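## Task

Take the yellow sponge from the desk and set it on top of the low shelf beneath the REPAIRS sign. Do not move that shelf, keep every low shelf standing upright, and do not let the robot tip over or finish leaning.

## Robot and tools

Robot: a wheeled cart with a pan/tilt head and two arms, left_arm and right_arm. The base drives forward or backward and turns, but cannot move sideways. Cameras: head_camera, left_wrist_camera, right_wrist_camera. A loose object may occasionally get nudged by something.

Frames (metres): the base frame sits on the floor midway between the drive wheels, with x ahead, y to the left and z up. left_hand and right_hand are reported in it and mark the tip of each hand's fixed jaw; a held object sits toward the swinging jaw. The odometry frame is the base frame as it stood when the scene began. base_odometry only counts wheel rotation, so slip looks like travel and bumps can turn the robot unseen. Heading is in rad, left positive, -3.142 to 3.142.

Geometry: cart footprint 0.53 m wide, x from -0.35 to 0.07; above the 0.13 m wheels it is 0.46 m wide with its front at x = 0.01. Arm pan axes at x = -0.060, y = +0.155 (left) and -0.155 (right). Shoulders are 0.89 m up, 0.03 m out from the pan axis; links 0.116, 0.135, 0.162 m. A fixed-jaw tip reaches about 0.44 m from its pan axis and no lower than 0.54 m above the floor.

move: one action per call. Arguments: base, joints, speeds, cameras, blocking. base is a single object {x_m_s, turn_rad_s, for_s}: velocities (not a position) held for for_s seconds, then stopped. x_m_s forward positive, magnitude 0.005 to 0.291 m/s or 0; turn_rad_s left positive, 0.02 to 1.175 rad/s or 0; for_s 0.1 to 7.5 s. Omitted velocities are 0. Ramping is 0.5 m/s2 and 2 rad/s2; distance is roughly velocity times for_s. If |x|/0.291 + |turn|/1.175 exceeds 1 both get scaled down. Tiny commands (under ~5 mm or 0.02 rad) or near-max ones may fall short, so check base_odometry. joints is one object keyed by joint name, each value an absolute angle in rad (not an offset): head_pan_rad -3.2..3.2 (0 forward, + left), head_tilt_rad -0.76..1.45 (0 level, + down); per arm (prefix left_arm_ or right_arm_): shoulder_pan_rad -2.006..2.149, shoulder_lift_rad -1.836..1.772, elbow_flex_rad -1.773..1.58, wrist_flex_rad -1.799..1.772, wrist_roll_rad -2.816..2.978, gripper_rad -0.03..1.944. speeds is keyed the same (no grippers), rad/s 0.08..4.71, for this action only; defaults head 1.5, pan 1.4, lift/elbow 2, wrist_flex 1.6, roll 1.3. cameras: list of names or ["all"]; [] for none. blocking true (default) returns when everything rests; false returns in about 0.5 s while motion continues, and a later move overrides only the joints it names (a move lacking base lets a running base velocity slow to rest). Unknown keys make a call invalid; out-of-range values get it refused, and a refusal or an uncommanded stop cancels the remaining robot calls in that reply.

Joint conventions: pan 0 points left_arm left and right_arm right; positive pan is clockwise from above; straight ahead is +1.571 (left) and -1.571 (right). With lift, elbow and wrist_flex all 0 the upper arm points up (0.24 rad outward) and forearm and fingers are level; positive bends downward, and the three summed give how far the fingers point below level (1.571 = straight down, needing forearm no more than 0.20 rad above level). wrist_roll -1.522: jaws close across the arm's vertical plane, fixed jaw on the left looking outward; 1.619: fixed jaw on the right; 0.049: closing within the plane. Over furniture with level fingers keep the fixed jaw on the left, since the hand body then sticks up rather than down. Gripper: tips touch near 0, about 0.075 m apart at 1 and 0.106 m at 1.944. Targets below contact squeeze; closing from wide open squeezes most. For thin things use -0.03.

Stowing: start pose is folded with jaws shut (0.65 m wide). Stowed left_arm: pan -1.75, lift 0.05, elbow 1.35, wrist_flex -1.55, roll -1.52; right_arm identical but pan 1.75. Stow in two steps: wrists first, then the other three; unstow in reverse. Turning in place needs 0.44 m of clear radius; turning or reversing near furniture can snag and tip the robot.

wait {seconds 0..10, cameras}: lets time pass; returns early once moves finish. stop {cameras}: brakes all running motions (they report "stopped" and may keep pressing). zoom_image {camera, region [x0,y0,x1,y1] in pixels, top-left origin, up to 504x504}: closer look at the latest image. finished_scene {scene}: ends the scene; the goal must hold without the robot; call nothing after it in that reply when ending scene 1.

Results: "move" says done or the worst status. base_status and joint_status per motion: moving, done (base: velocity fully sent, even if blocked; "(sent for a of b s)" shows partial), off_target (resting away from target: sag, load, obstacle or tripped motor), time_out (joint stopped after 14 s; it holds there), stopped, not_followed ("joint command not followed": self-collision check withheld arm targets), limit_stop_at_motor_heat. on_its_own lists uncommanded actions. A firm grip reads off_target; done means empty or light. Motor temperatures: per arm, joints in joint_positions order, then gripper; MOTOR HOT appears at 55 °C, shutdown at 70 °C (JOINT FAULT / HAND FAULT).

Sag: loaded joints rest below target; aim higher by the last sag. Hand positions may be off by a few cm. Overload: a joint stuck more than ~0.30 rad (some jaws 0.09) from target for ~2 s trips; reset by sending a target 0.2 rad back from the reading. Payload about 0.4 kg at full reach, 0.7 kg close in. Above ~3 rad/s a held object can fly off.

Avoid: arms hitting or pressing each other (can end the scene), hard hits on fixed or heavy things, dropping objects from height, releasing moving objects, pulling or pushing that tips the robot or lifts wheels, and knocking any shelf over or out of place.

Each tool is called as name(argument=value, ...), one argument or row to a line, values as JSON.

## Session

move(
  joints={"head_pan_rad":0,"head_tilt_rad":0.4},
  cameras=["head_camera","left_wrist_camera","right_wrist_camera"],
)

move(
  joints={"head_pan_rad":-0.9,"head_tilt_rad":0.25},
  cameras=["head_camera"],
)

move(
  joints={"head_pan_rad":-1.8,"head_tilt_rad":0.25},
  cameras=["head_camera"],
)

move(
  joints={"head_pan_rad":1.0,"head_tilt_rad":0.25},
  cameras=["head_camera"],
)

move(
  joints={"head_pan_rad":1.9,"head_tilt_rad":0.25},
  cameras=["head_camera"],
)

Scene clock: 1.07 s.
Motor temperatures (°C): left_arm=[32 32 32 32 33 29] | right_arm=[30 28 27 27 31 27]
move: done
base_odometry: x=+0.000 y=+0.000 heading=+0.000
base_status: not commanded
joint_positions: head_pan_rad=+0.000 head_tilt_rad=+0.393 left_arm_shoulder_pan_rad=+0.000 left_arm_shoulder_lift_rad=-1.704 left_arm_elbow_flex_rad=+1.478 left_arm_wrist_flex_rad=+0.984 left_arm_wrist_roll_rad=-0.001 left_arm_gripper_rad=+0.000 right_arm_shoulder_pan_rad=+0.001 right_arm_shoulder_lift_rad=-1.670 right_arm_elbow_flex_rad=+1.496 right_arm_wrist_flex_rad=+1.032 right_arm_wrist_roll_rad=+0.000 right_arm_gripper_rad=+0.000
joint_status: all done
left_hand: x=-0.0600 y=+0.3116 z=+0.8261 quat_wxyz=(+0.395, -0.918, +0.023, +0.010) (m; base frame)
right_hand: x=-0.0602 y=-0.3015 z=+0.8125 quat_wxyz=(+0.008, +0.023, +0.937, -0.348) (m; base frame)
pictures: head_camera, left_wrist_camera, right_wrist_camera
Images, in order (width x height): head_camera 644x476, left_wrist_camera 644x476, right_wrist_camera 644x476.

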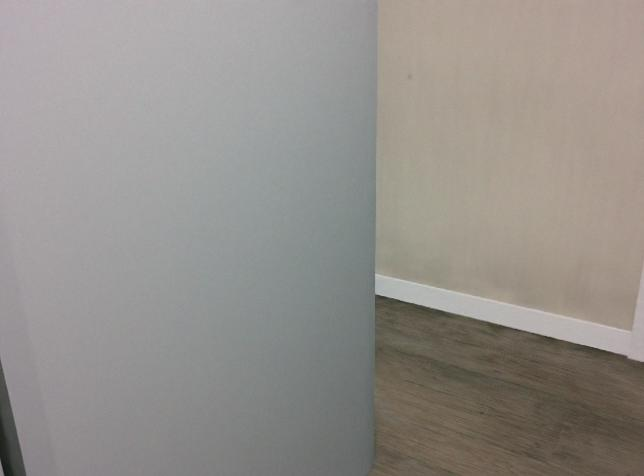

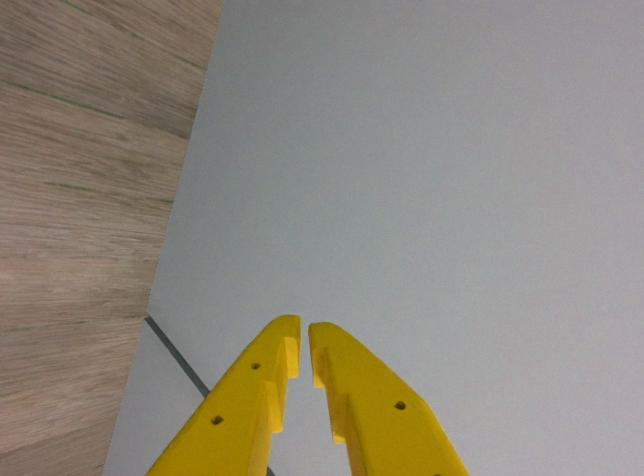

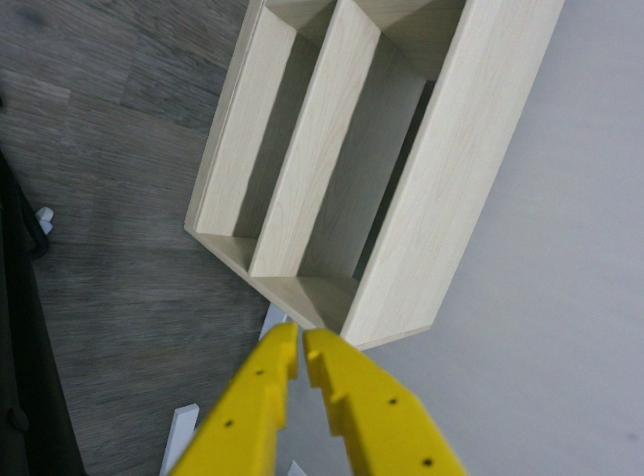

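Scene clock: 2.47 s.
move: done
base_odometry: x=+0.000 y=+0.000 heading=+0.000
base_status: not commanded
joint_positions: head_pan_rad=-0.891 head_tilt_rad=+0.262 left_arm_shoulder_pan_rad=+0.000 left_arm_shoulder_lift_rad=-1.704 left_arm_elbow_flex_rad=+1.478 left_arm_wrist_flex_rad=+0.984 left_arm_wrist_roll_rad=-0.001 left_arm_gripper_rad=+0.000 right_arm_shoulder_pan_rad=+0.001 right_arm_shoulder_lift_rad=-1.670 right_arm_elbow_flex_rad=+1.496 right_arm_wrist_flex_rad=+1.032 right_arm_wrist_roll_rad=+0.000 right_arm_gripper_rad=+0.000
joint_status: all done
left_hand: x=-0.0600 y=+0.3116 z=+0.8261 quat_wxyz=(+0.395, -0.918, +0.023, +0.010) (m; base frame)
right_hand: x=-0.0602 y=-0.3015 z=+0.8125 quat_wxyz=(+0.008, +0.023, +0.937, -0.348) (m; base frame)
pictures: head_camera
Images, in order (width x height): head_camera 644x476.

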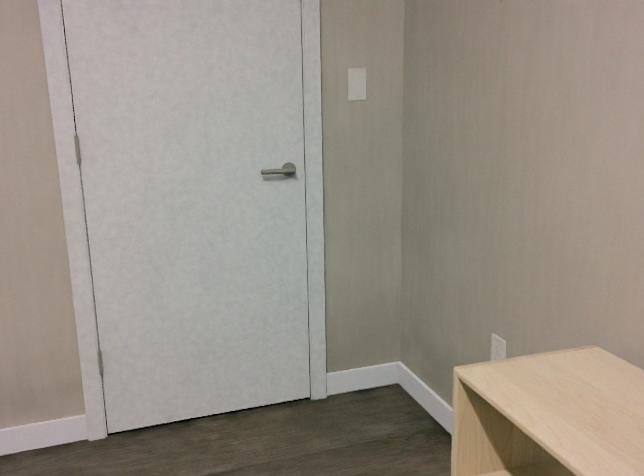

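Scene clock: 3.87 s.
move: done
base_odometry: x=+0.000 y=+0.000 heading=+0.000
base_status: not commanded
joint_positions: head_pan_rad=-1.790 head_tilt_rad=+0.262 left_arm_shoulder_pan_rad=+0.000 left_arm_shoulder_lift_rad=-1.704 left_arm_elbow_flex_rad=+1.478 left_arm_wrist_flex_rad=+0.984 left_arm_wrist_roll_rad=-0.001 left_arm_gripper_rad=+0.000 right_arm_shoulder_pan_rad=+0.001 right_arm_shoulder_lift_rad=-1.670 right_arm_elbow_flex_rad=+1.496 right_arm_wrist_flex_rad=+1.032 right_arm_wrist_roll_rad=+0.000 right_arm_gripper_rad=+0.000
joint_status: all done
left_hand: x=-0.0600 y=+0.3116 z=+0.8261 quat_wxyz=(+0.395, -0.918, +0.023, +0.010) (m; base frame)
right_hand: x=-0.0602 y=-0.3015 z=+0.8125 quat_wxyz=(+0.008, +0.023, +0.937, -0.348) (m; base frame)
pictures: head_camera
Images, in order (width x height): head_camera 644x476.

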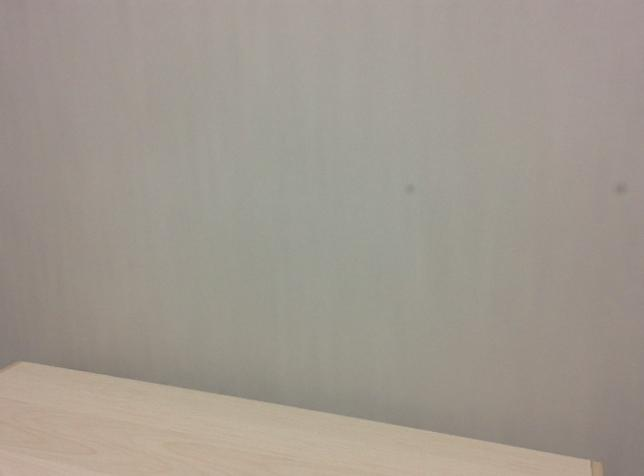

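Scene clock: 6.53 s.
move: done
base_odometry: x=+0.000 y=+0.000 heading=+0.000
base_status: not commanded
joint_positions: head_pan_rad=+0.989 head_tilt_rad=+0.262 left_arm_shoulder_pan_rad=+0.000 left_arm_shoulder_lift_rad=-1.704 left_arm_elbow_flex_rad=+1.478 left_arm_wrist_flex_rad=+0.984 left_arm_wrist_roll_rad=-0.001 left_arm_gripper_rad=+0.000 right_arm_shoulder_pan_rad=+0.001 right_arm_shoulder_lift_rad=-1.670 right_arm_elbow_flex_rad=+1.496 right_arm_wrist_flex_rad=+1.032 right_arm_wrist_roll_rad=+0.000 right_arm_gripper_rad=+0.000
joint_status: all done
left_hand: x=-0.0600 y=+0.3116 z=+0.8261 quat_wxyz=(+0.395, -0.918, +0.023, +0.010) (m; base frame)
right_hand: x=-0.0602 y=-0.3015 z=+0.8125 quat_wxyz=(+0.008, +0.023, +0.937, -0.348) (m; base frame)
pictures: head_camera
Images, in order (width x height): head_camera 644x476.

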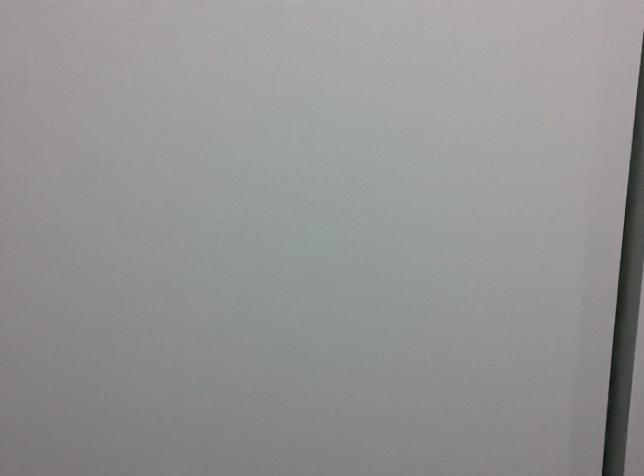

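Scene clock: 7.93 s.
move: done
base_odometry: x=+0.000 y=+0.000 heading=+0.000
base_status: not commanded
joint_positions: head_pan_rad=+1.890 head_tilt_rad=+0.262 left_arm_shoulder_pan_rad=+0.000 left_arm_shoulder_lift_rad=-1.704 left_arm_elbow_flex_rad=+1.478 left_arm_wrist_flex_rad=+0.984 left_arm_wrist_roll_rad=-0.001 left_arm_gripper_rad=+0.000 right_arm_shoulder_pan_rad=+0.001 right_arm_shoulder_lift_rad=-1.670 right_arm_elbow_flex_rad=+1.496 right_arm_wrist_flex_rad=+1.032 right_arm_wrist_roll_rad=+0.000 right_arm_gripper_rad=+0.000
joint_status: all done
left_hand: x=-0.0600 y=+0.3116 z=+0.8261 quat_wxyz=(+0.395, -0.918, +0.023, +0.010) (m; base frame)
right_hand: x=-0.0602 y=-0.3015 z=+0.8125 quat_wxyz=(+0.008, +0.023, +0.937, -0.348) (m; base frame)
pictures: head_camera
Images, in order (width x height): head_camera 644x476.

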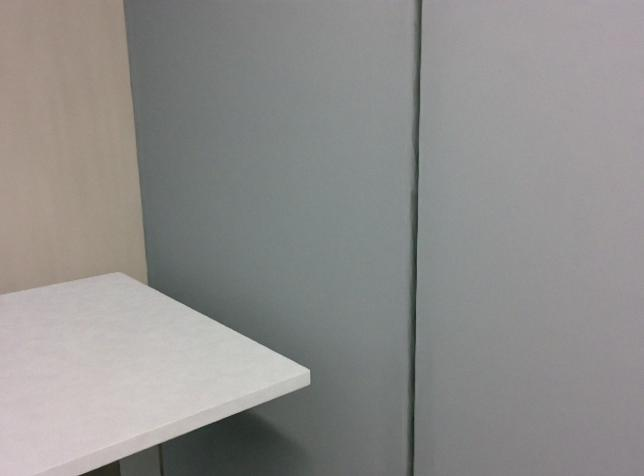

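Desk is behind. Look backward, and up right for the sign.

move(
  joints={"head_pan_rad":2.7,"head_tilt_rad":0.4},
  cameras=["head_camera"],
)

move(
  joints={"head_pan_rad":-3.0,"head_tilt_rad":0.4},
  cameras=["head_camera"],
)

move(
  joints={"head_pan_rad":-2.3,"head_tilt_rad":0.4},
  cameras=["head_camera"],
)

move(
  joints={"head_pan_rad":-1.7,"head_tilt_rad":-0.35},
  cameras=["head_camera"],
)

move(
  joints={"head_pan_rad":-1.4,"head_tilt_rad":0.9},
  cameras=["head_camera"],
)

Scene clock: 16.03 s.
move: done
base_odometry: x=+0.000 y=+0.000 heading=+0.000
base_status: not commanded
joint_positions: head_pan_rad=+2.689 head_tilt_rad=+0.393 left_arm_shoulder_pan_rad=+0.000 left_arm_shoulder_lift_rad=-1.704 left_arm_elbow_flex_rad=+1.478 left_arm_wrist_flex_rad=+0.984 left_arm_wrist_roll_rad=-0.001 left_arm_gripper_rad=+0.000 right_arm_shoulder_pan_rad=+0.001 right_arm_shoulder_lift_rad=-1.670 right_arm_elbow_flex_rad=+1.496 right_arm_wrist_flex_rad=+1.032 right_arm_wrist_roll_rad=+0.000 right_arm_gripper_rad=+0.000
joint_status: all done
left_hand: x=-0.0600 y=+0.3116 z=+0.8261 quat_wxyz=(+0.395, -0.918, +0.023, +0.010) (m; base frame)
right_hand: x=-0.0602 y=-0.3015 z=+0.8125 quat_wxyz=(+0.008, +0.023, +0.937, -0.348) (m; base frame)
pictures: head_camera
Images, in order (width x height): head_camera 644x476.

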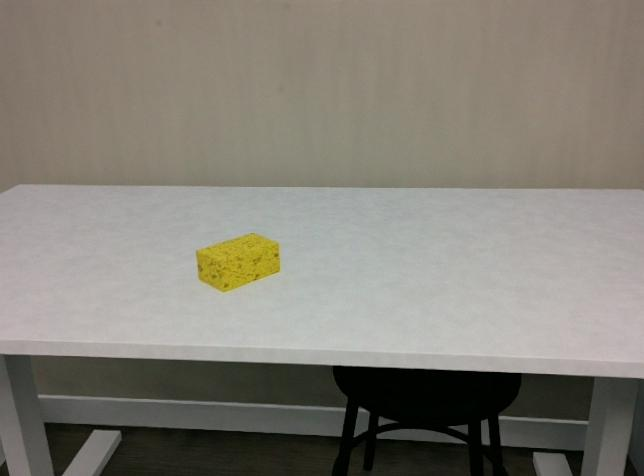

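Scene clock: 20.63 s.
move: done
base_odometry: x=+0.000 y=+0.000 heading=+0.000
base_status: not commanded
joint_positions: head_pan_rad=-2.991 head_tilt_rad=+0.393 left_arm_shoulder_pan_rad=+0.000 left_arm_shoulder_lift_rad=-1.704 left_arm_elbow_flex_rad=+1.478 left_arm_wrist_flex_rad=+0.984 left_arm_wrist_roll_rad=-0.001 left_arm_gripper_rad=+0.000 right_arm_shoulder_pan_rad=+0.001 right_arm_shoulder_lift_rad=-1.670 right_arm_elbow_flex_rad=+1.496 right_arm_wrist_flex_rad=+1.032 right_arm_wrist_roll_rad=+0.000 right_arm_gripper_rad=+0.000
joint_status: all done
left_hand: x=-0.0600 y=+0.3116 z=+0.8261 quat_wxyz=(+0.395, -0.918, +0.023, +0.010) (m; base frame)
right_hand: x=-0.0602 y=-0.3015 z=+0.8125 quat_wxyz=(+0.008, +0.023, +0.937, -0.348) (m; base frame)
pictures: head_camera
Images, in order (width x height): head_camera 644x476.

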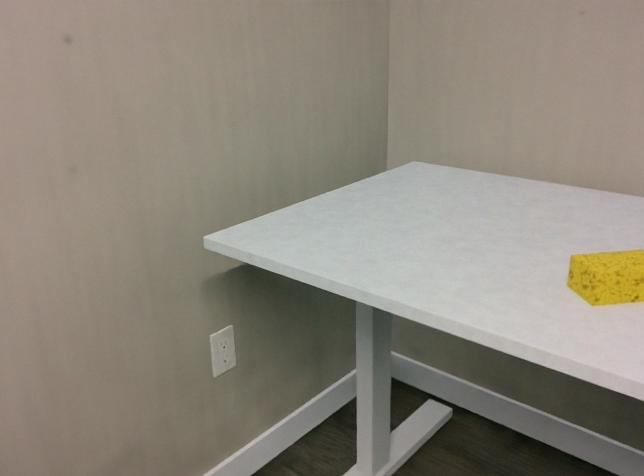

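Scene clock: 21.90 s.
move: done
base_odometry: x=+0.000 y=+0.000 heading=+0.000
base_status: not commanded
joint_positions: head_pan_rad=-2.310 head_tilt_rad=+0.393 left_arm_shoulder_pan_rad=+0.000 left_arm_shoulder_lift_rad=-1.704 left_arm_elbow_flex_rad=+1.478 left_arm_wrist_flex_rad=+0.984 left_arm_wrist_roll_rad=-0.001 left_arm_gripper_rad=+0.000 right_arm_shoulder_pan_rad=+0.001 right_arm_shoulder_lift_rad=-1.670 right_arm_elbow_flex_rad=+1.496 right_arm_wrist_flex_rad=+1.032 right_arm_wrist_roll_rad=+0.000 right_arm_gripper_rad=+0.000
joint_status: all done
left_hand: x=-0.0600 y=+0.3116 z=+0.8261 quat_wxyz=(+0.395, -0.918, +0.023, +0.010) (m; base frame)
right_hand: x=-0.0602 y=-0.3015 z=+0.8125 quat_wxyz=(+0.008, +0.023, +0.937, -0.348) (m; base frame)
pictures: head_camera
Images, in order (width x height): head_camera 644x476.

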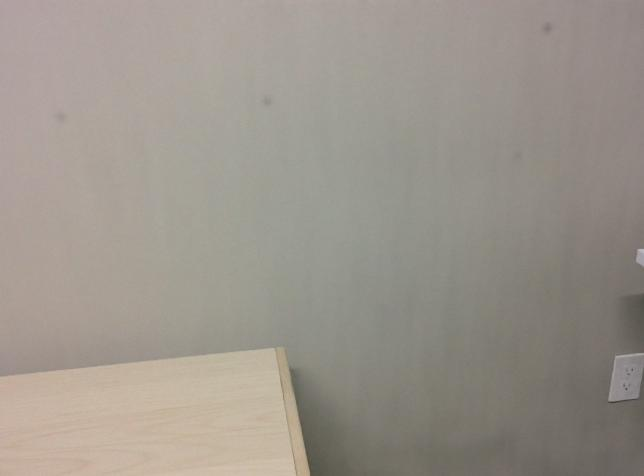

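Scene clock: 23.20 s.
move: done
base_odometry: x=+0.000 y=+0.000 heading=+0.000
base_status: not commanded
joint_positions: head_pan_rad=-1.710 head_tilt_rad=-0.341 left_arm_shoulder_pan_rad=+0.000 left_arm_shoulder_lift_rad=-1.704 left_arm_elbow_flex_rad=+1.478 left_arm_wrist_flex_rad=+0.984 left_arm_wrist_roll_rad=-0.001 left_arm_gripper_rad=+0.000 right_arm_shoulder_pan_rad=+0.001 right_arm_shoulder_lift_rad=-1.670 right_arm_elbow_flex_rad=+1.496 right_arm_wrist_flex_rad=+1.032 right_arm_wrist_roll_rad=+0.000 right_arm_gripper_rad=+0.000
joint_status: all done
left_hand: x=-0.0600 y=+0.3116 z=+0.8261 quat_wxyz=(+0.395, -0.918, +0.023, +0.010) (m; base frame)
right_hand: x=-0.0602 y=-0.3015 z=+0.8125 quat_wxyz=(+0.008, +0.023, +0.937, -0.348) (m; base frame)
pictures: head_camera
Images, in order (width x height): head_camera 644x476.

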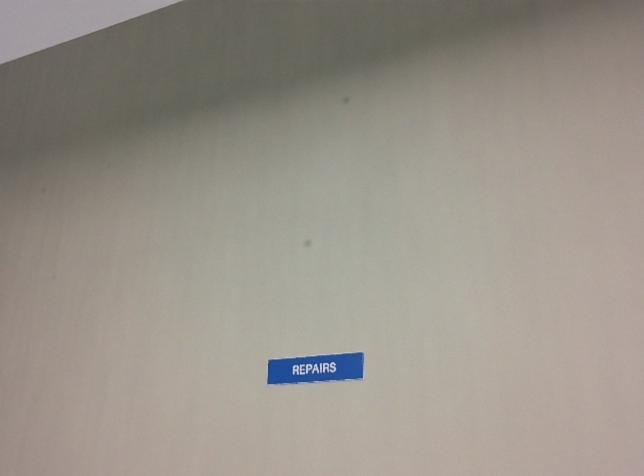

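Scene clock: 24.83 s.
move: done
base_odometry: x=+0.000 y=+0.000 heading=+0.000
base_status: not commanded
joint_positions: head_pan_rad=-1.411 head_tilt_rad=+0.894 left_arm_shoulder_pan_rad=+0.000 left_arm_shoulder_lift_rad=-1.704 left_arm_elbow_flex_rad=+1.478 left_arm_wrist_flex_rad=+0.984 left_arm_wrist_roll_rad=-0.001 left_arm_gripper_rad=+0.000 right_arm_shoulder_pan_rad=+0.001 right_arm_shoulder_lift_rad=-1.670 right_arm_elbow_flex_rad=+1.496 right_arm_wrist_flex_rad=+1.032 right_arm_wrist_roll_rad=+0.000 right_arm_gripper_rad=+0.000
joint_status: all done
left_hand: x=-0.0600 y=+0.3116 z=+0.8261 quat_wxyz=(+0.395, -0.918, +0.023, +0.010) (m; base frame)
right_hand: x=-0.0602 y=-0.3015 z=+0.8125 quat_wxyz=(+0.008, +0.023, +0.937, -0.348) (m; base frame)
pictures: head_camera
Images, in order (width x height): head_camera 644x476.

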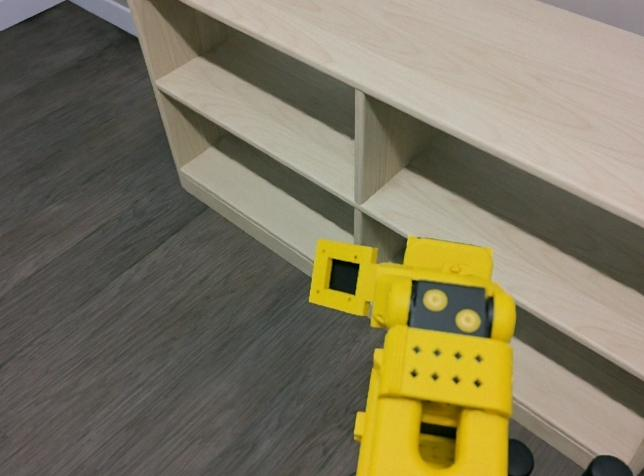

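move(
  base={"turn_rad_s":0.6,"for_s":4.44},
  joints={"head_pan_rad":0,"head_tilt_rad":0.75},
  cameras=["head_camera","left_wrist_camera","right_wrist_camera"],
)

Scene clock: 60.07 s.
move: done
base_odometry: x=-0.001 y=+0.000 heading=+2.659
base_status: done (sent for 4.43 of 4.43 s)
joint_positions: head_pan_rad=-0.011 head_tilt_rad=+0.764 left_arm_shoulder_pan_rad=-0.004 left_arm_shoulder_lift_rad=-1.704 left_arm_elbow_flex_rad=+1.478 left_arm_wrist_flex_rad=+0.984 left_arm_wrist_roll_rad=-0.001 left_arm_gripper_rad=+0.000 right_arm_shoulder_pan_rad=-0.002 right_arm_shoulder_lift_rad=-1.670 right_arm_elbow_flex_rad=+1.496 right_arm_wrist_flex_rad=+1.032 right_arm_wrist_roll_rad=+0.000 right_arm_gripper_rad=+0.000
joint_status: all done
left_hand: x=-0.0607 y=+0.3116 z=+0.8261 quat_wxyz=(+0.395, -0.918, +0.021, +0.011) (m; base frame)
right_hand: x=-0.0597 y=-0.3015 z=+0.8125 quat_wxyz=(+0.009, +0.022, +0.937, -0.348) (m; base frame)
pictures: head_camera, left_wrist_camera, right_wrist_camera
Images, in order (width x height): head_camera 644x476, left_wrist_camera 644x476, right_wrist_camera 644x476.

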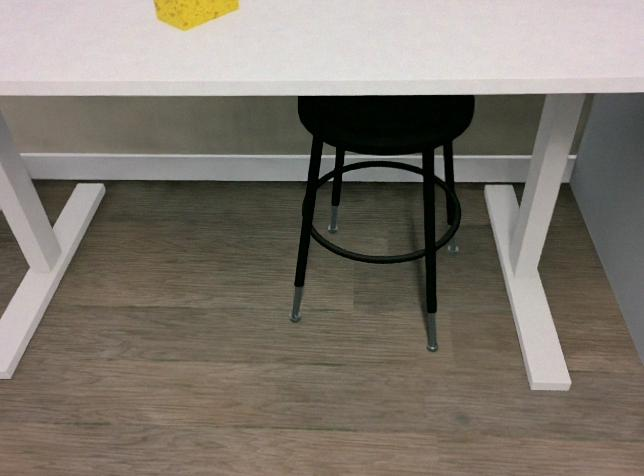

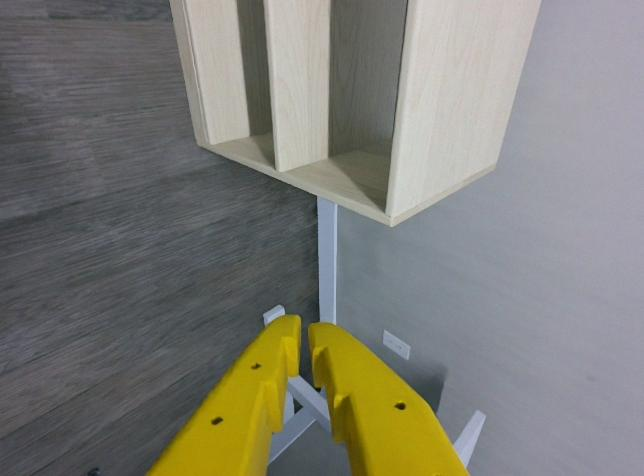

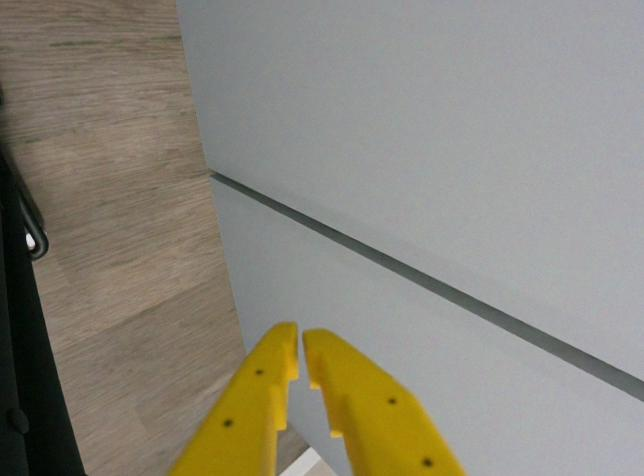

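move(
  base={"x_m_s":0.2,"for_s":2.35},
  joints={"head_tilt_rad":0.9,"left_arm_shoulder_lift_rad":-1.2,"left_arm_elbow_flex_rad":1.0,"left_arm_wrist_flex_rad":0.3,"left_arm_wrist_roll_rad":-1.522,"left_arm_gripper_rad":1.2},
  cameras=["head_camera"],
)

move(
  joints={"left_arm_shoulder_pan_rad":1.45,"left_arm_wrist_flex_rad":0.7},
)

move(
  joints={"left_arm_shoulder_lift_rad":0.2,"left_arm_elbow_flex_rad":-0.5,"left_arm_wrist_flex_rad":1.2},
  cameras=["head_camera","left_wrist_camera"],
)

Scene clock: 81.10 s.
move: done
base_odometry: x=-0.421 y=+0.218 heading=+2.661
base_status: done (sent for 2.37 of 2.37 s)
joint_positions: head_pan_rad=-0.011 head_tilt_rad=+0.894 left_arm_shoulder_pan_rad=-0.004 left_arm_shoulder_lift_rad=-1.208 left_arm_elbow_flex_rad=+1.041 left_arm_wrist_flex_rad=+0.315 left_arm_wrist_roll_rad=-1.519 left_arm_gripper_rad=+1.192 right_arm_shoulder_pan_rad=+0.001 right_arm_shoulder_lift_rad=-1.670 right_arm_elbow_flex_rad=+1.496 right_arm_wrist_flex_rad=+1.032 right_arm_wrist_roll_rad=+0.000 right_arm_gripper_rad=+0.000
joint_status: all done
left_hand: x=-0.0687 y=+0.3809 z=+0.9639 quat_wxyz=(+0.461, -0.537, +0.533, +0.462) (m; base frame)
right_hand: x=-0.0602 y=-0.3015 z=+0.8125 quat_wxyz=(+0.008, +0.023, +0.937, -0.348) (m; base frame)
pictures: head_camera
Images, in order (width x height): head_camera 644x476.

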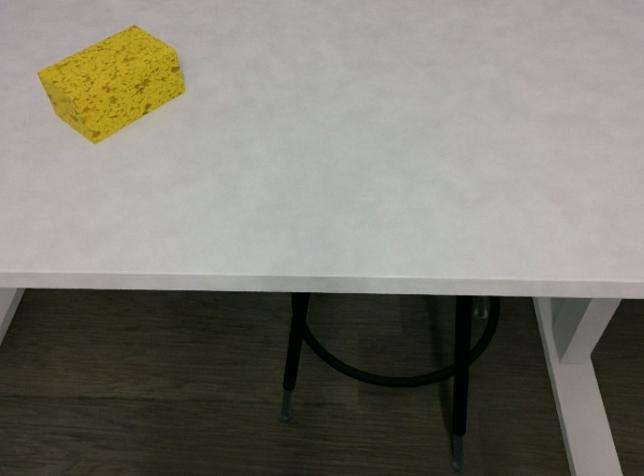

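Scene clock: 83.07 s.
move: done
base_odometry: x=-0.421 y=+0.218 heading=+2.661
base_status: not commanded
joint_positions: head_pan_rad=-0.011 head_tilt_rad=+0.894 left_arm_shoulder_pan_rad=+1.447 left_arm_shoulder_lift_rad=-1.208 left_arm_elbow_flex_rad=+1.039 left_arm_wrist_flex_rad=+0.698 left_arm_wrist_roll_rad=-1.519 left_arm_gripper_rad=+1.192 right_arm_shoulder_pan_rad=+0.001 right_arm_shoulder_lift_rad=-1.670 right_arm_elbow_flex_rad=+1.496 right_arm_wrist_flex_rad=+1.032 right_arm_wrist_roll_rad=+0.000 right_arm_gripper_rad=+0.000
joint_status: all done
left_hand: x=+0.1431 y=+0.1881 z=+0.9067 quat_wxyz=(+0.497, -0.055, +0.866, +0.030) (m; base frame)
right_hand: x=-0.0602 y=-0.3015 z=+0.8125 quat_wxyz=(+0.008, +0.023, +0.937, -0.348) (m; base frame)
pictures: none

Scene clock: 84.77 s.
move: done
base_odometry: x=-0.421 y=+0.218 heading=+2.661
base_status: not commanded
joint_positions: head_pan_rad=-0.011 head_tilt_rad=+0.894 left_arm_shoulder_pan_rad=+1.447 left_arm_shoulder_lift_rad=+0.206 left_arm_elbow_flex_rad=-0.466 left_arm_wrist_flex_rad=+1.198 left_arm_wrist_roll_rad=-1.519 left_arm_gripper_rad=+1.192 right_arm_shoulder_pan_rad=+0.001 right_arm_shoulder_lift_rad=-1.670 right_arm_elbow_flex_rad=+1.496 right_arm_wrist_flex_rad=+1.032 right_arm_wrist_roll_rad=+0.000 right_arm_gripper_rad=+0.000
joint_status: all done
left_hand: x=+0.2412 y=+0.2004 z=+0.9085 quat_wxyz=(+0.310, -0.060, +0.949, +0.019) (m; base frame)
right_hand: x=-0.0602 y=-0.3015 z=+0.8125 quat_wxyz=(+0.008, +0.023, +0.937, -0.348) (m; base frame)
pictures: head_camera, left_wrist_camera
Images, in order (width x height): head_camera 644x476, left_wrist_camera 644x476.

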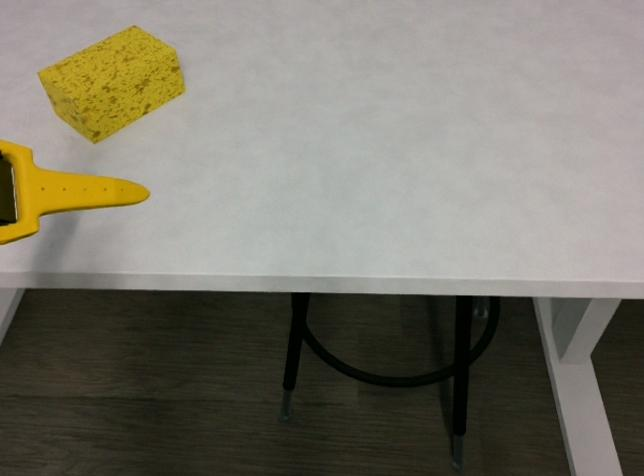

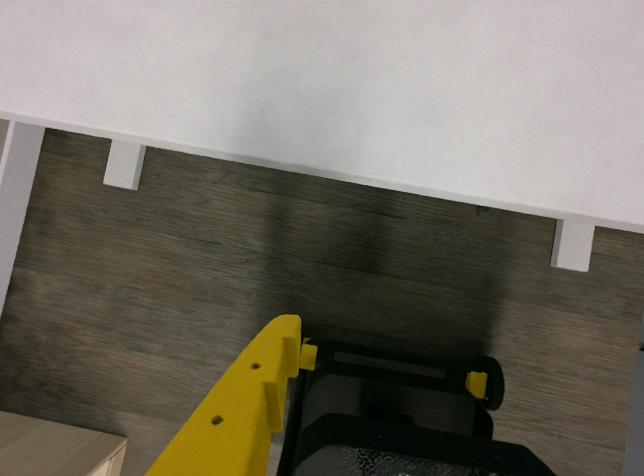

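move(
  base={"turn_rad_s":0.5,"for_s":2.6},
  joints={"left_arm_shoulder_pan_rad":1.571},
)

move(
  base={"x_m_s":0.15,"for_s":1.75},
)

move(
  base={"turn_rad_s":-0.5,"for_s":2.64},
  cameras=["head_camera","left_wrist_camera"],
)

Scene clock: 174.30 s.
move: done
base_odometry: x=-0.420 y=+0.218 heading=-2.323
base_status: done (sent for 2.6 of 2.6 s)
joint_positions: head_pan_rad=-0.011 head_tilt_rad=+0.894 left_arm_shoulder_pan_rad=+1.563 left_arm_shoulder_lift_rad=+0.206 left_arm_elbow_flex_rad=-0.466 left_arm_wrist_flex_rad=+1.198 left_arm_wrist_roll_rad=-1.519 left_arm_gripper_rad=+1.192 right_arm_shoulder_pan_rad=-0.002 right_arm_shoulder_lift_rad=-1.670 right_arm_elbow_flex_rad=+1.496 right_arm_wrist_flex_rad=+1.032 right_arm_wrist_roll_rad=+0.000 right_arm_gripper_rad=+0.000
joint_status: all done
left_hand: x=+0.2445 y=+0.1650 z=+0.9085 quat_wxyz=(+0.311, -0.005, +0.950, +0.001) (m; base frame)
right_hand: x=-0.0597 y=-0.3015 z=+0.8125 quat_wxyz=(+0.009, +0.022, +0.937, -0.348) (m; base frame)
pictures: none

Scene clock: 176.93 s.
move: done
base_odometry: x=-0.602 y=+0.024 heading=-2.322
base_status: done (sent for 1.77 of 1.77 s)
joint_positions: head_pan_rad=-0.011 head_tilt_rad=+0.894 left_arm_shoulder_pan_rad=+1.563 left_arm_shoulder_lift_rad=+0.208 left_arm_elbow_flex_rad=-0.466 left_arm_wrist_flex_rad=+1.198 left_arm_wrist_roll_rad=-1.519 left_arm_gripper_rad=+1.192 right_arm_shoulder_pan_rad=+0.000 right_arm_shoulder_lift_rad=-1.670 right_arm_elbow_flex_rad=+1.496 right_arm_wrist_flex_rad=+1.032 right_arm_wrist_roll_rad=+0.000 right_arm_gripper_rad=+0.000
joint_status: not commanded
left_hand: x=+0.2445 y=+0.1650 z=+0.9080 quat_wxyz=(+0.310, -0.005, +0.951, +0.001) (m; base frame)
right_hand: x=-0.0600 y=-0.3015 z=+0.8125 quat_wxyz=(+0.009, +0.023, +0.937, -0.348) (m; base frame)
pictures: none

Scene clock: 180.27 s.
move: done
base_odometry: x=-0.601 y=+0.024 heading=+2.643
base_status: done (sent for 2.63 of 2.63 s)
joint_positions: head_pan_rad=-0.011 head_tilt_rad=+0.894 left_arm_shoulder_pan_rad=+1.565 left_arm_shoulder_lift_rad=+0.208 left_arm_elbow_flex_rad=-0.466 left_arm_wrist_flex_rad=+1.198 left_arm_wrist_roll_rad=-1.519 left_arm_gripper_rad=+1.192 right_arm_shoulder_pan_rad=+0.000 right_arm_shoulder_lift_rad=-1.670 right_arm_elbow_flex_rad=+1.496 right_arm_wrist_flex_rad=+1.032 right_arm_wrist_roll_rad=+0.000 right_arm_gripper_rad=+0.000
joint_status: not commanded
left_hand: x=+0.2445 y=+0.1645 z=+0.9080 quat_wxyz=(+0.310, -0.004, +0.951, +0.001) (m; base frame)
right_hand: x=-0.0600 y=-0.3015 z=+0.8125 quat_wxyz=(+0.009, +0.023, +0.937, -0.348) (m; base frame)
pictures: head_camera, left_wrist_camera
Images, in order (width x height): head_camera 644x476, left_wrist_camera 644x476.

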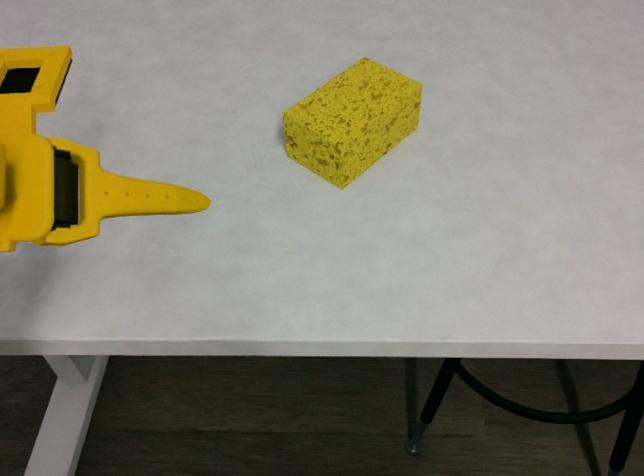

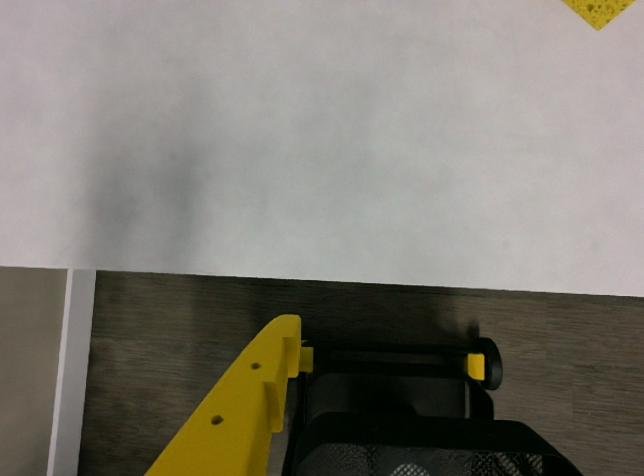

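move(
  joints={"left_arm_shoulder_lift_rad":0.094,"left_arm_elbow_flex_rad":0.413,"left_arm_wrist_flex_rad":0.193,"left_arm_wrist_roll_rad":-1.82,"left_arm_gripper_rad":1.944},
)

move(
  base={"x_m_s":0.1,"for_s":2.15},
  joints={"left_arm_shoulder_pan_rad":1.96},
  cameras=["head_camera","left_wrist_camera"],
)

Scene clock: 207.37 s.
move: done
base_odometry: x=-0.601 y=+0.024 heading=+2.643
base_status: not commanded
joint_positions: head_pan_rad=-0.011 head_tilt_rad=+0.894 left_arm_shoulder_pan_rad=+1.565 left_arm_shoulder_lift_rad=+0.146 left_arm_elbow_flex_rad=+0.416 left_arm_wrist_flex_rad=+0.204 left_arm_wrist_roll_rad=-1.817 left_arm_gripper_rad=+1.927 right_arm_shoulder_pan_rad=+0.000 right_arm_shoulder_lift_rad=-1.670 right_arm_elbow_flex_rad=+1.496 right_arm_wrist_flex_rad=+1.032 right_arm_wrist_roll_rad=+0.000 right_arm_gripper_rad=+0.000
joint_status: all done
left_hand: x=+0.2484 y=+0.1643 z=+0.8238 quat_wxyz=(+0.387, +0.132, +0.911, +0.059) (m; base frame)
right_hand: x=-0.0600 y=-0.3015 z=+0.8125 quat_wxyz=(+0.009, +0.023, +0.937, -0.348) (m; base frame)
pictures: none

Scene clock: 210.43 s.
move: done
base_odometry: x=-0.792 y=+0.129 heading=+2.641
base_status: done (sent for 2.17 of 2.17 s)
joint_positions: head_pan_rad=-0.011 head_tilt_rad=+0.894 left_arm_shoulder_pan_rad=+1.954 left_arm_shoulder_lift_rad=+0.145 left_arm_elbow_flex_rad=+0.416 left_arm_wrist_flex_rad=+0.204 left_arm_wrist_roll_rad=-1.825 left_arm_gripper_rad=+1.927 right_arm_shoulder_pan_rad=-0.004 right_arm_shoulder_lift_rad=-1.670 right_arm_elbow_flex_rad=+1.496 right_arm_wrist_flex_rad=+1.032 right_arm_wrist_roll_rad=+0.000 right_arm_gripper_rad=+0.000
joint_status: all done
left_hand: x=+0.2289 y=+0.0464 z=+0.8243 quat_wxyz=(+0.392, +0.309, +0.866, -0.016) (m; base frame)
right_hand: x=-0.0595 y=-0.3015 z=+0.8125 quat_wxyz=(+0.009, +0.021, +0.937, -0.348) (m; base frame)
pictures: head_camera, left_wrist_camera
Images, in order (width x height): head_camera 644x476, left_wrist_camera 644x476.

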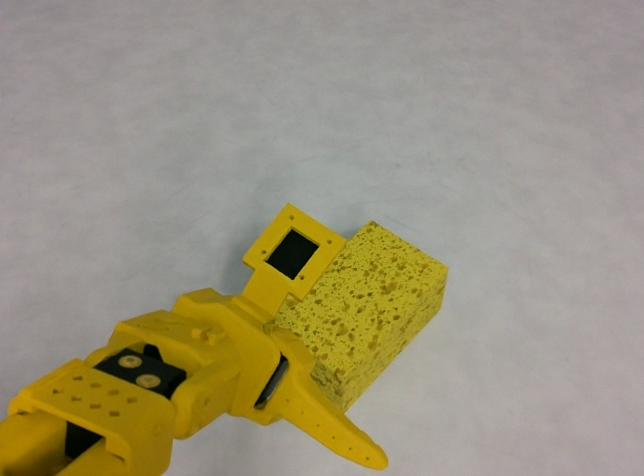

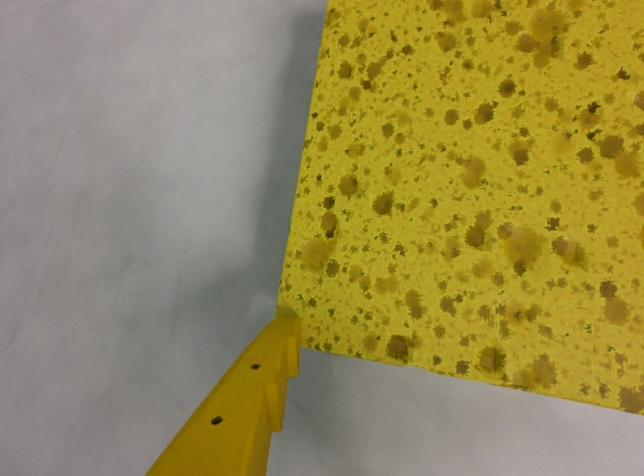

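move(
  joints={"left_arm_shoulder_pan_rad":1.91},
)

move(
  joints={"left_arm_shoulder_lift_rad":0.45,"left_arm_elbow_flex_rad":0.035,"left_arm_wrist_flex_rad":0.25},
  speeds={"left_arm_shoulder_lift_rad":0.4,"left_arm_elbow_flex_rad":0.5},
  cameras=["head_camera","left_wrist_camera"],
)

Scene clock: 228.10 s.
move: done
base_odometry: x=-0.792 y=+0.129 heading=+2.641
base_status: not commanded
joint_positions: head_pan_rad=-0.011 head_tilt_rad=+0.894 left_arm_shoulder_pan_rad=+1.913 left_arm_shoulder_lift_rad=+0.145 left_arm_elbow_flex_rad=+0.416 left_arm_wrist_flex_rad=+0.204 left_arm_wrist_roll_rad=-1.825 left_arm_gripper_rad=+1.927 right_arm_shoulder_pan_rad=-0.004 right_arm_shoulder_lift_rad=-1.670 right_arm_elbow_flex_rad=+1.496 right_arm_wrist_flex_rad=+1.032 right_arm_wrist_roll_rad=+0.000 right_arm_gripper_rad=+0.000
joint_status: all done
left_hand: x=+0.2332 y=+0.0585 z=+0.8243 quat_wxyz=(+0.392, +0.291, +0.873, -0.008) (m; base frame)
right_hand: x=-0.0595 y=-0.3015 z=+0.8125 quat_wxyz=(+0.009, +0.021, +0.937, -0.348) (m; base frame)
pictures: none

Scene clock: 229.47 s.
move: done
base_odometry: x=-0.792 y=+0.129 heading=+2.641
base_status: not commanded
joint_positions: head_pan_rad=-0.011 head_tilt_rad=+0.894 left_arm_shoulder_pan_rad=+1.913 left_arm_shoulder_lift_rad=+0.459 left_arm_elbow_flex_rad=+0.070 left_arm_wrist_flex_rad=+0.247 left_arm_wrist_roll_rad=-1.825 left_arm_gripper_rad=+1.927 right_arm_shoulder_pan_rad=-0.004 right_arm_shoulder_lift_rad=-1.670 right_arm_elbow_flex_rad=+1.496 right_arm_wrist_flex_rad=+1.032 right_arm_wrist_roll_rad=+0.000 right_arm_gripper_rad=+0.000
joint_status: all done
left_hand: x=+0.2633 y=+0.0477 z=+0.8080 quat_wxyz=(+0.387, +0.292, +0.875, -0.008) (m; base frame)
right_hand: x=-0.0595 y=-0.3015 z=+0.8125 quat_wxyz=(+0.009, +0.021, +0.937, -0.348) (m; base frame)
pictures: head_camera, left_wrist_camera
Images, in order (width x height): head_camera 644x476, left_wrist_camera 644x476.

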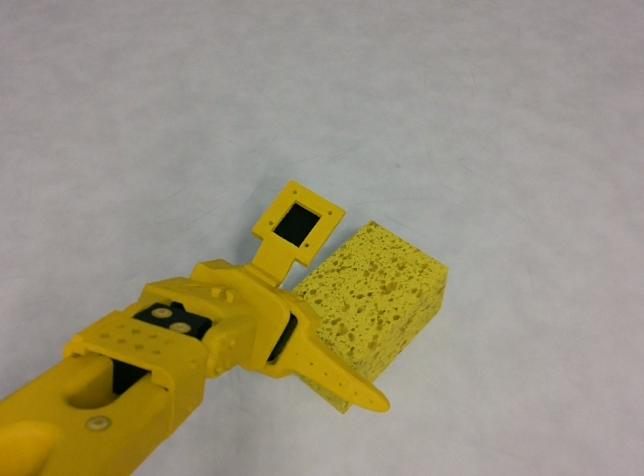

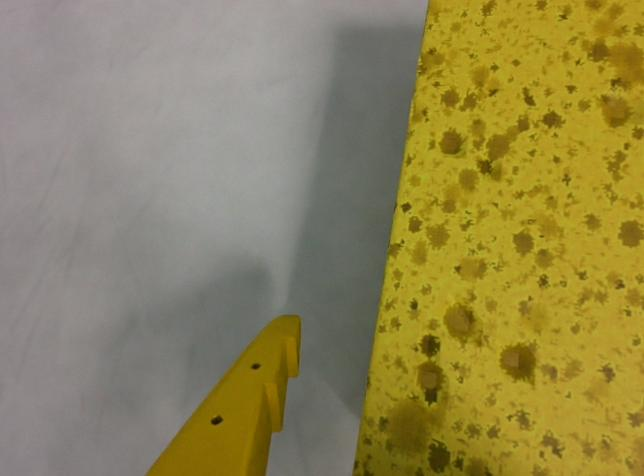

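move(
  joints={"left_arm_shoulder_lift_rad":0.75,"left_arm_elbow_flex_rad":-0.37,"left_arm_wrist_flex_rad":0.29,"left_arm_shoulder_pan_rad":1.935},
  speeds={"left_arm_shoulder_lift_rad":0.4,"left_arm_elbow_flex_rad":0.5},
  cameras=["head_camera","left_wrist_camera"],
)

Scene clock: 241.73 s.
move: done
base_odometry: x=-0.792 y=+0.129 heading=+2.641
base_status: not commanded
joint_positions: head_pan_rad=-0.011 head_tilt_rad=+0.894 left_arm_shoulder_pan_rad=+1.928 left_arm_shoulder_lift_rad=+0.764 left_arm_elbow_flex_rad=-0.334 left_arm_wrist_flex_rad=+0.287 left_arm_wrist_roll_rad=-1.825 left_arm_gripper_rad=+1.927 right_arm_shoulder_pan_rad=-0.004 right_arm_shoulder_lift_rad=-1.670 right_arm_elbow_flex_rad=+1.496 right_arm_wrist_flex_rad=+1.032 right_arm_wrist_roll_rad=+0.000 right_arm_gripper_rad=+0.000
joint_status: all done
left_hand: x=+0.2944 y=+0.0305 z=+0.8003 quat_wxyz=(+0.413, +0.295, +0.861, -0.011) (m; base frame)
right_hand: x=-0.0595 y=-0.3015 z=+0.8125 quat_wxyz=(+0.009, +0.021, +0.937, -0.348) (m; base frame)
pictures: head_camera, left_wrist_camera
Images, in order (width x height): head_camera 644x476, left_wrist_camera 644x476.

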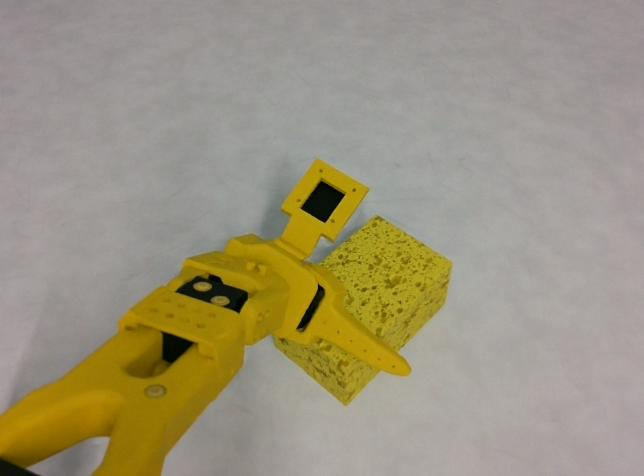

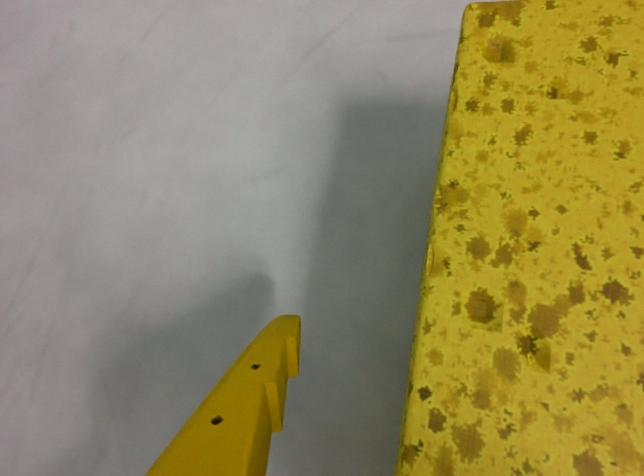

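move(
  joints={"left_arm_shoulder_pan_rad":1.96},
)

move(
  joints={"left_arm_gripper_rad":0.7},
  cameras=["head_camera","left_wrist_camera"],
)

Scene clock: 249.60 s.
move: done
base_odometry: x=-0.792 y=+0.129 heading=+2.641
base_status: not commanded
joint_positions: head_pan_rad=-0.011 head_tilt_rad=+0.894 left_arm_shoulder_pan_rad=+1.953 left_arm_shoulder_lift_rad=+0.764 left_arm_elbow_flex_rad=-0.335 left_arm_wrist_flex_rad=+0.287 left_arm_wrist_roll_rad=-1.825 left_arm_gripper_rad=+1.927 right_arm_shoulder_pan_rad=-0.004 right_arm_shoulder_lift_rad=-1.670 right_arm_elbow_flex_rad=+1.496 right_arm_wrist_flex_rad=+1.032 right_arm_wrist_roll_rad=+0.000 right_arm_gripper_rad=+0.000
joint_status: all done
left_hand: x=+0.2915 y=+0.0218 z=+0.8007 quat_wxyz=(+0.414, +0.305, +0.857, -0.016) (m; base frame)
right_hand: x=-0.0595 y=-0.3015 z=+0.8125 quat_wxyz=(+0.009, +0.021, +0.937, -0.348) (m; base frame)
pictures: none

Scene clock: 250.73 s.
move: off_target
base_odometry: x=-0.792 y=+0.129 heading=+2.641
base_status: not commanded
joint_positions: head_pan_rad=-0.011 head_tilt_rad=+0.894 left_arm_shoulder_pan_rad=+1.964 left_arm_shoulder_lift_rad=+0.752 left_arm_elbow_flex_rad=-0.369 left_arm_wrist_flex_rad=+0.280 left_arm_wrist_roll_rad=-1.817 left_arm_gripper_rad=+0.931 right_arm_shoulder_pan_rad=-0.002 right_arm_shoulder_lift_rad=-1.670 right_arm_elbow_flex_rad=+1.496 right_arm_wrist_flex_rad=+1.032 right_arm_wrist_roll_rad=+0.000 right_arm_gripper_rad=+0.000
joint_status: left_arm_gripper_rad off_target (ended at +0.930, target +0.700)
left_hand: x=+0.2964 y=+0.0154 z=+0.8143 quat_wxyz=(+0.438, +0.303, +0.846, -0.021) (m; base frame)
right_hand: x=-0.0597 y=-0.3015 z=+0.8125 quat_wxyz=(+0.009, +0.022, +0.937, -0.348) (m; base frame)
pictures: head_camera, left_wrist_camera
Images, in order (width x height): head_camera 644x476, left_wrist_camera 644x476.

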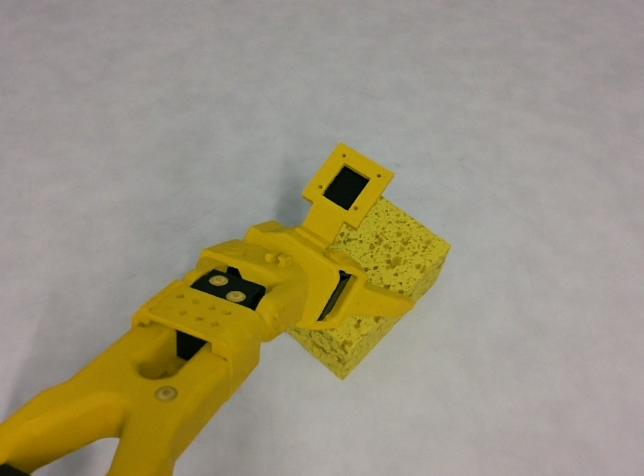

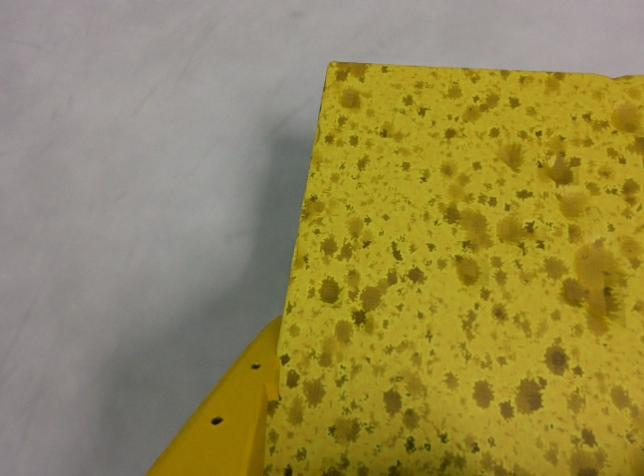

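move(
  joints={"left_arm_shoulder_lift_rad":0.1,"left_arm_elbow_flex_rad":0.0,"left_arm_wrist_flex_rad":0.4,"left_arm_gripper_rad":0.8},
  speeds={"left_arm_shoulder_lift_rad":0.8,"left_arm_elbow_flex_rad":0.5},
  cameras=["head_camera","left_wrist_camera"],
)

move(
  base={"x_m_s":-0.15,"for_s":1.7},
)

move(
  base={"turn_rad_s":0.4,"for_s":1.25},
  cameras=["head_camera"],
)

Scene clock: 273.43 s.
move: off_target
base_odometry: x=-0.792 y=+0.129 heading=+2.641
base_status: not commanded
joint_positions: head_pan_rad=-0.011 head_tilt_rad=+0.894 left_arm_shoulder_pan_rad=+1.956 left_arm_shoulder_lift_rad=+0.163 left_arm_elbow_flex_rad=+0.005 left_arm_wrist_flex_rad=+0.399 left_arm_wrist_roll_rad=-1.825 left_arm_gripper_rad=+0.931 right_arm_shoulder_pan_rad=-0.002 right_arm_shoulder_lift_rad=-1.670 right_arm_elbow_flex_rad=+1.496 right_arm_wrist_flex_rad=+1.032 right_arm_wrist_roll_rad=+0.000 right_arm_gripper_rad=+0.000
joint_status: left_arm_gripper_rad off_target (ended at +0.930, target +0.800); the others done
left_hand: x=+0.2641 y=+0.0316 z=+0.8986 quat_wxyz=(+0.480, +0.296, +0.825, -0.020) (m; base frame)
right_hand: x=-0.0597 y=-0.3015 z=+0.8125 quat_wxyz=(+0.009, +0.022, +0.937, -0.348) (m; base frame)
pictures: head_camera, left_wrist_camera
Images, in order (width x height): head_camera 644x476, left_wrist_camera 644x476.

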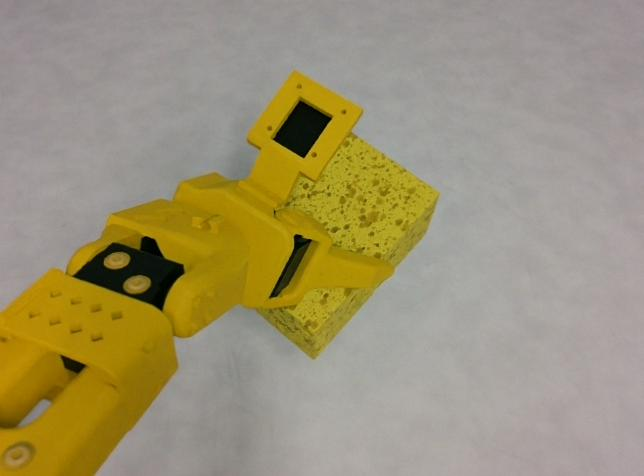

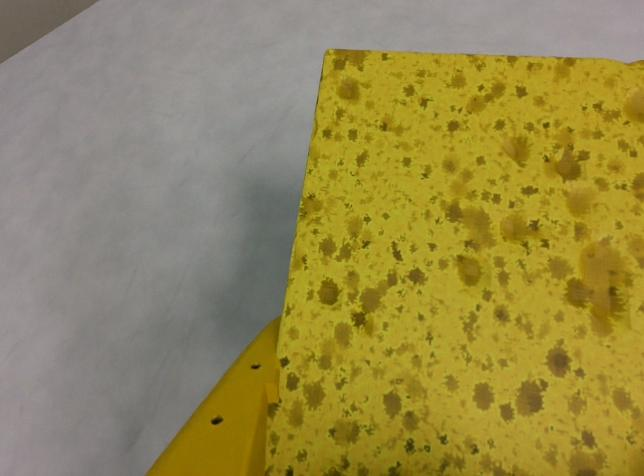

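Scene clock: 276.13 s.
move: done
base_odometry: x=-0.567 y=+0.007 heading=+2.647
base_status: done (sent for 1.7 of 1.7 s)
joint_positions: head_pan_rad=-0.011 head_tilt_rad=+0.894 left_arm_shoulder_pan_rad=+1.957 left_arm_shoulder_lift_rad=+0.163 left_arm_elbow_flex_rad=+0.005 left_arm_wrist_flex_rad=+0.399 left_arm_wrist_roll_rad=-1.825 left_arm_gripper_rad=+0.931 right_arm_shoulder_pan_rad=-0.002 right_arm_shoulder_lift_rad=-1.670 right_arm_elbow_flex_rad=+1.496 right_arm_wrist_flex_rad=+1.032 right_arm_wrist_roll_rad=+0.000 right_arm_gripper_rad=+0.000
joint_status: not commanded
left_hand: x=+0.2639 y=+0.0311 z=+0.8986 quat_wxyz=(+0.480, +0.296, +0.825, -0.020) (m; base frame)
right_hand: x=-0.0597 y=-0.3015 z=+0.8125 quat_wxyz=(+0.009, +0.022, +0.937, -0.348) (m; base frame)
pictures: none

Scene clock: 278.07 s.
move: done
base_odometry: x=-0.567 y=+0.006 heading=-3.132
base_status: done (sent for 1.27 of 1.27 s)
joint_positions: head_pan_rad=-0.011 head_tilt_rad=+0.894 left_arm_shoulder_pan_rad=+1.959 left_arm_shoulder_lift_rad=+0.163 left_arm_elbow_flex_rad=+0.005 left_arm_wrist_flex_rad=+0.399 left_arm_wrist_roll_rad=-1.825 left_arm_gripper_rad=+0.931 right_arm_shoulder_pan_rad=-0.002 right_arm_shoulder_lift_rad=-1.670 right_arm_elbow_flex_rad=+1.496 right_arm_wrist_flex_rad=+1.032 right_arm_wrist_roll_rad=+0.000 right_arm_gripper_rad=+0.000
joint_status: not commanded
left_hand: x=+0.2637 y=+0.0306 z=+0.8986 quat_wxyz=(+0.480, +0.297, +0.825, -0.021) (m; base frame)
right_hand: x=-0.0597 y=-0.3015 z=+0.8125 quat_wxyz=(+0.009, +0.022, +0.937, -0.348) (m; base frame)
pictures: head_camera
Images, in order (width x height): head_camera 644x476.

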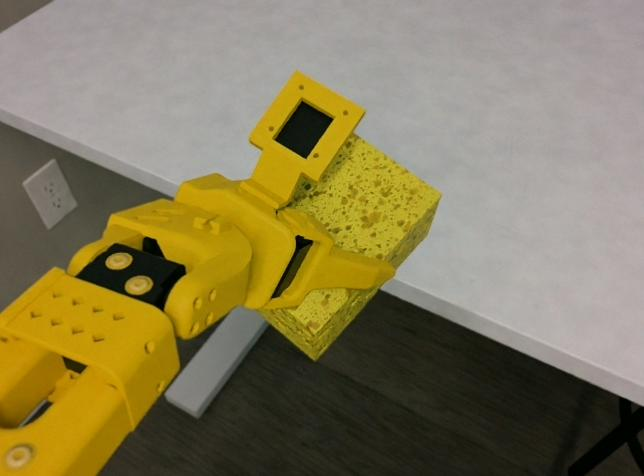

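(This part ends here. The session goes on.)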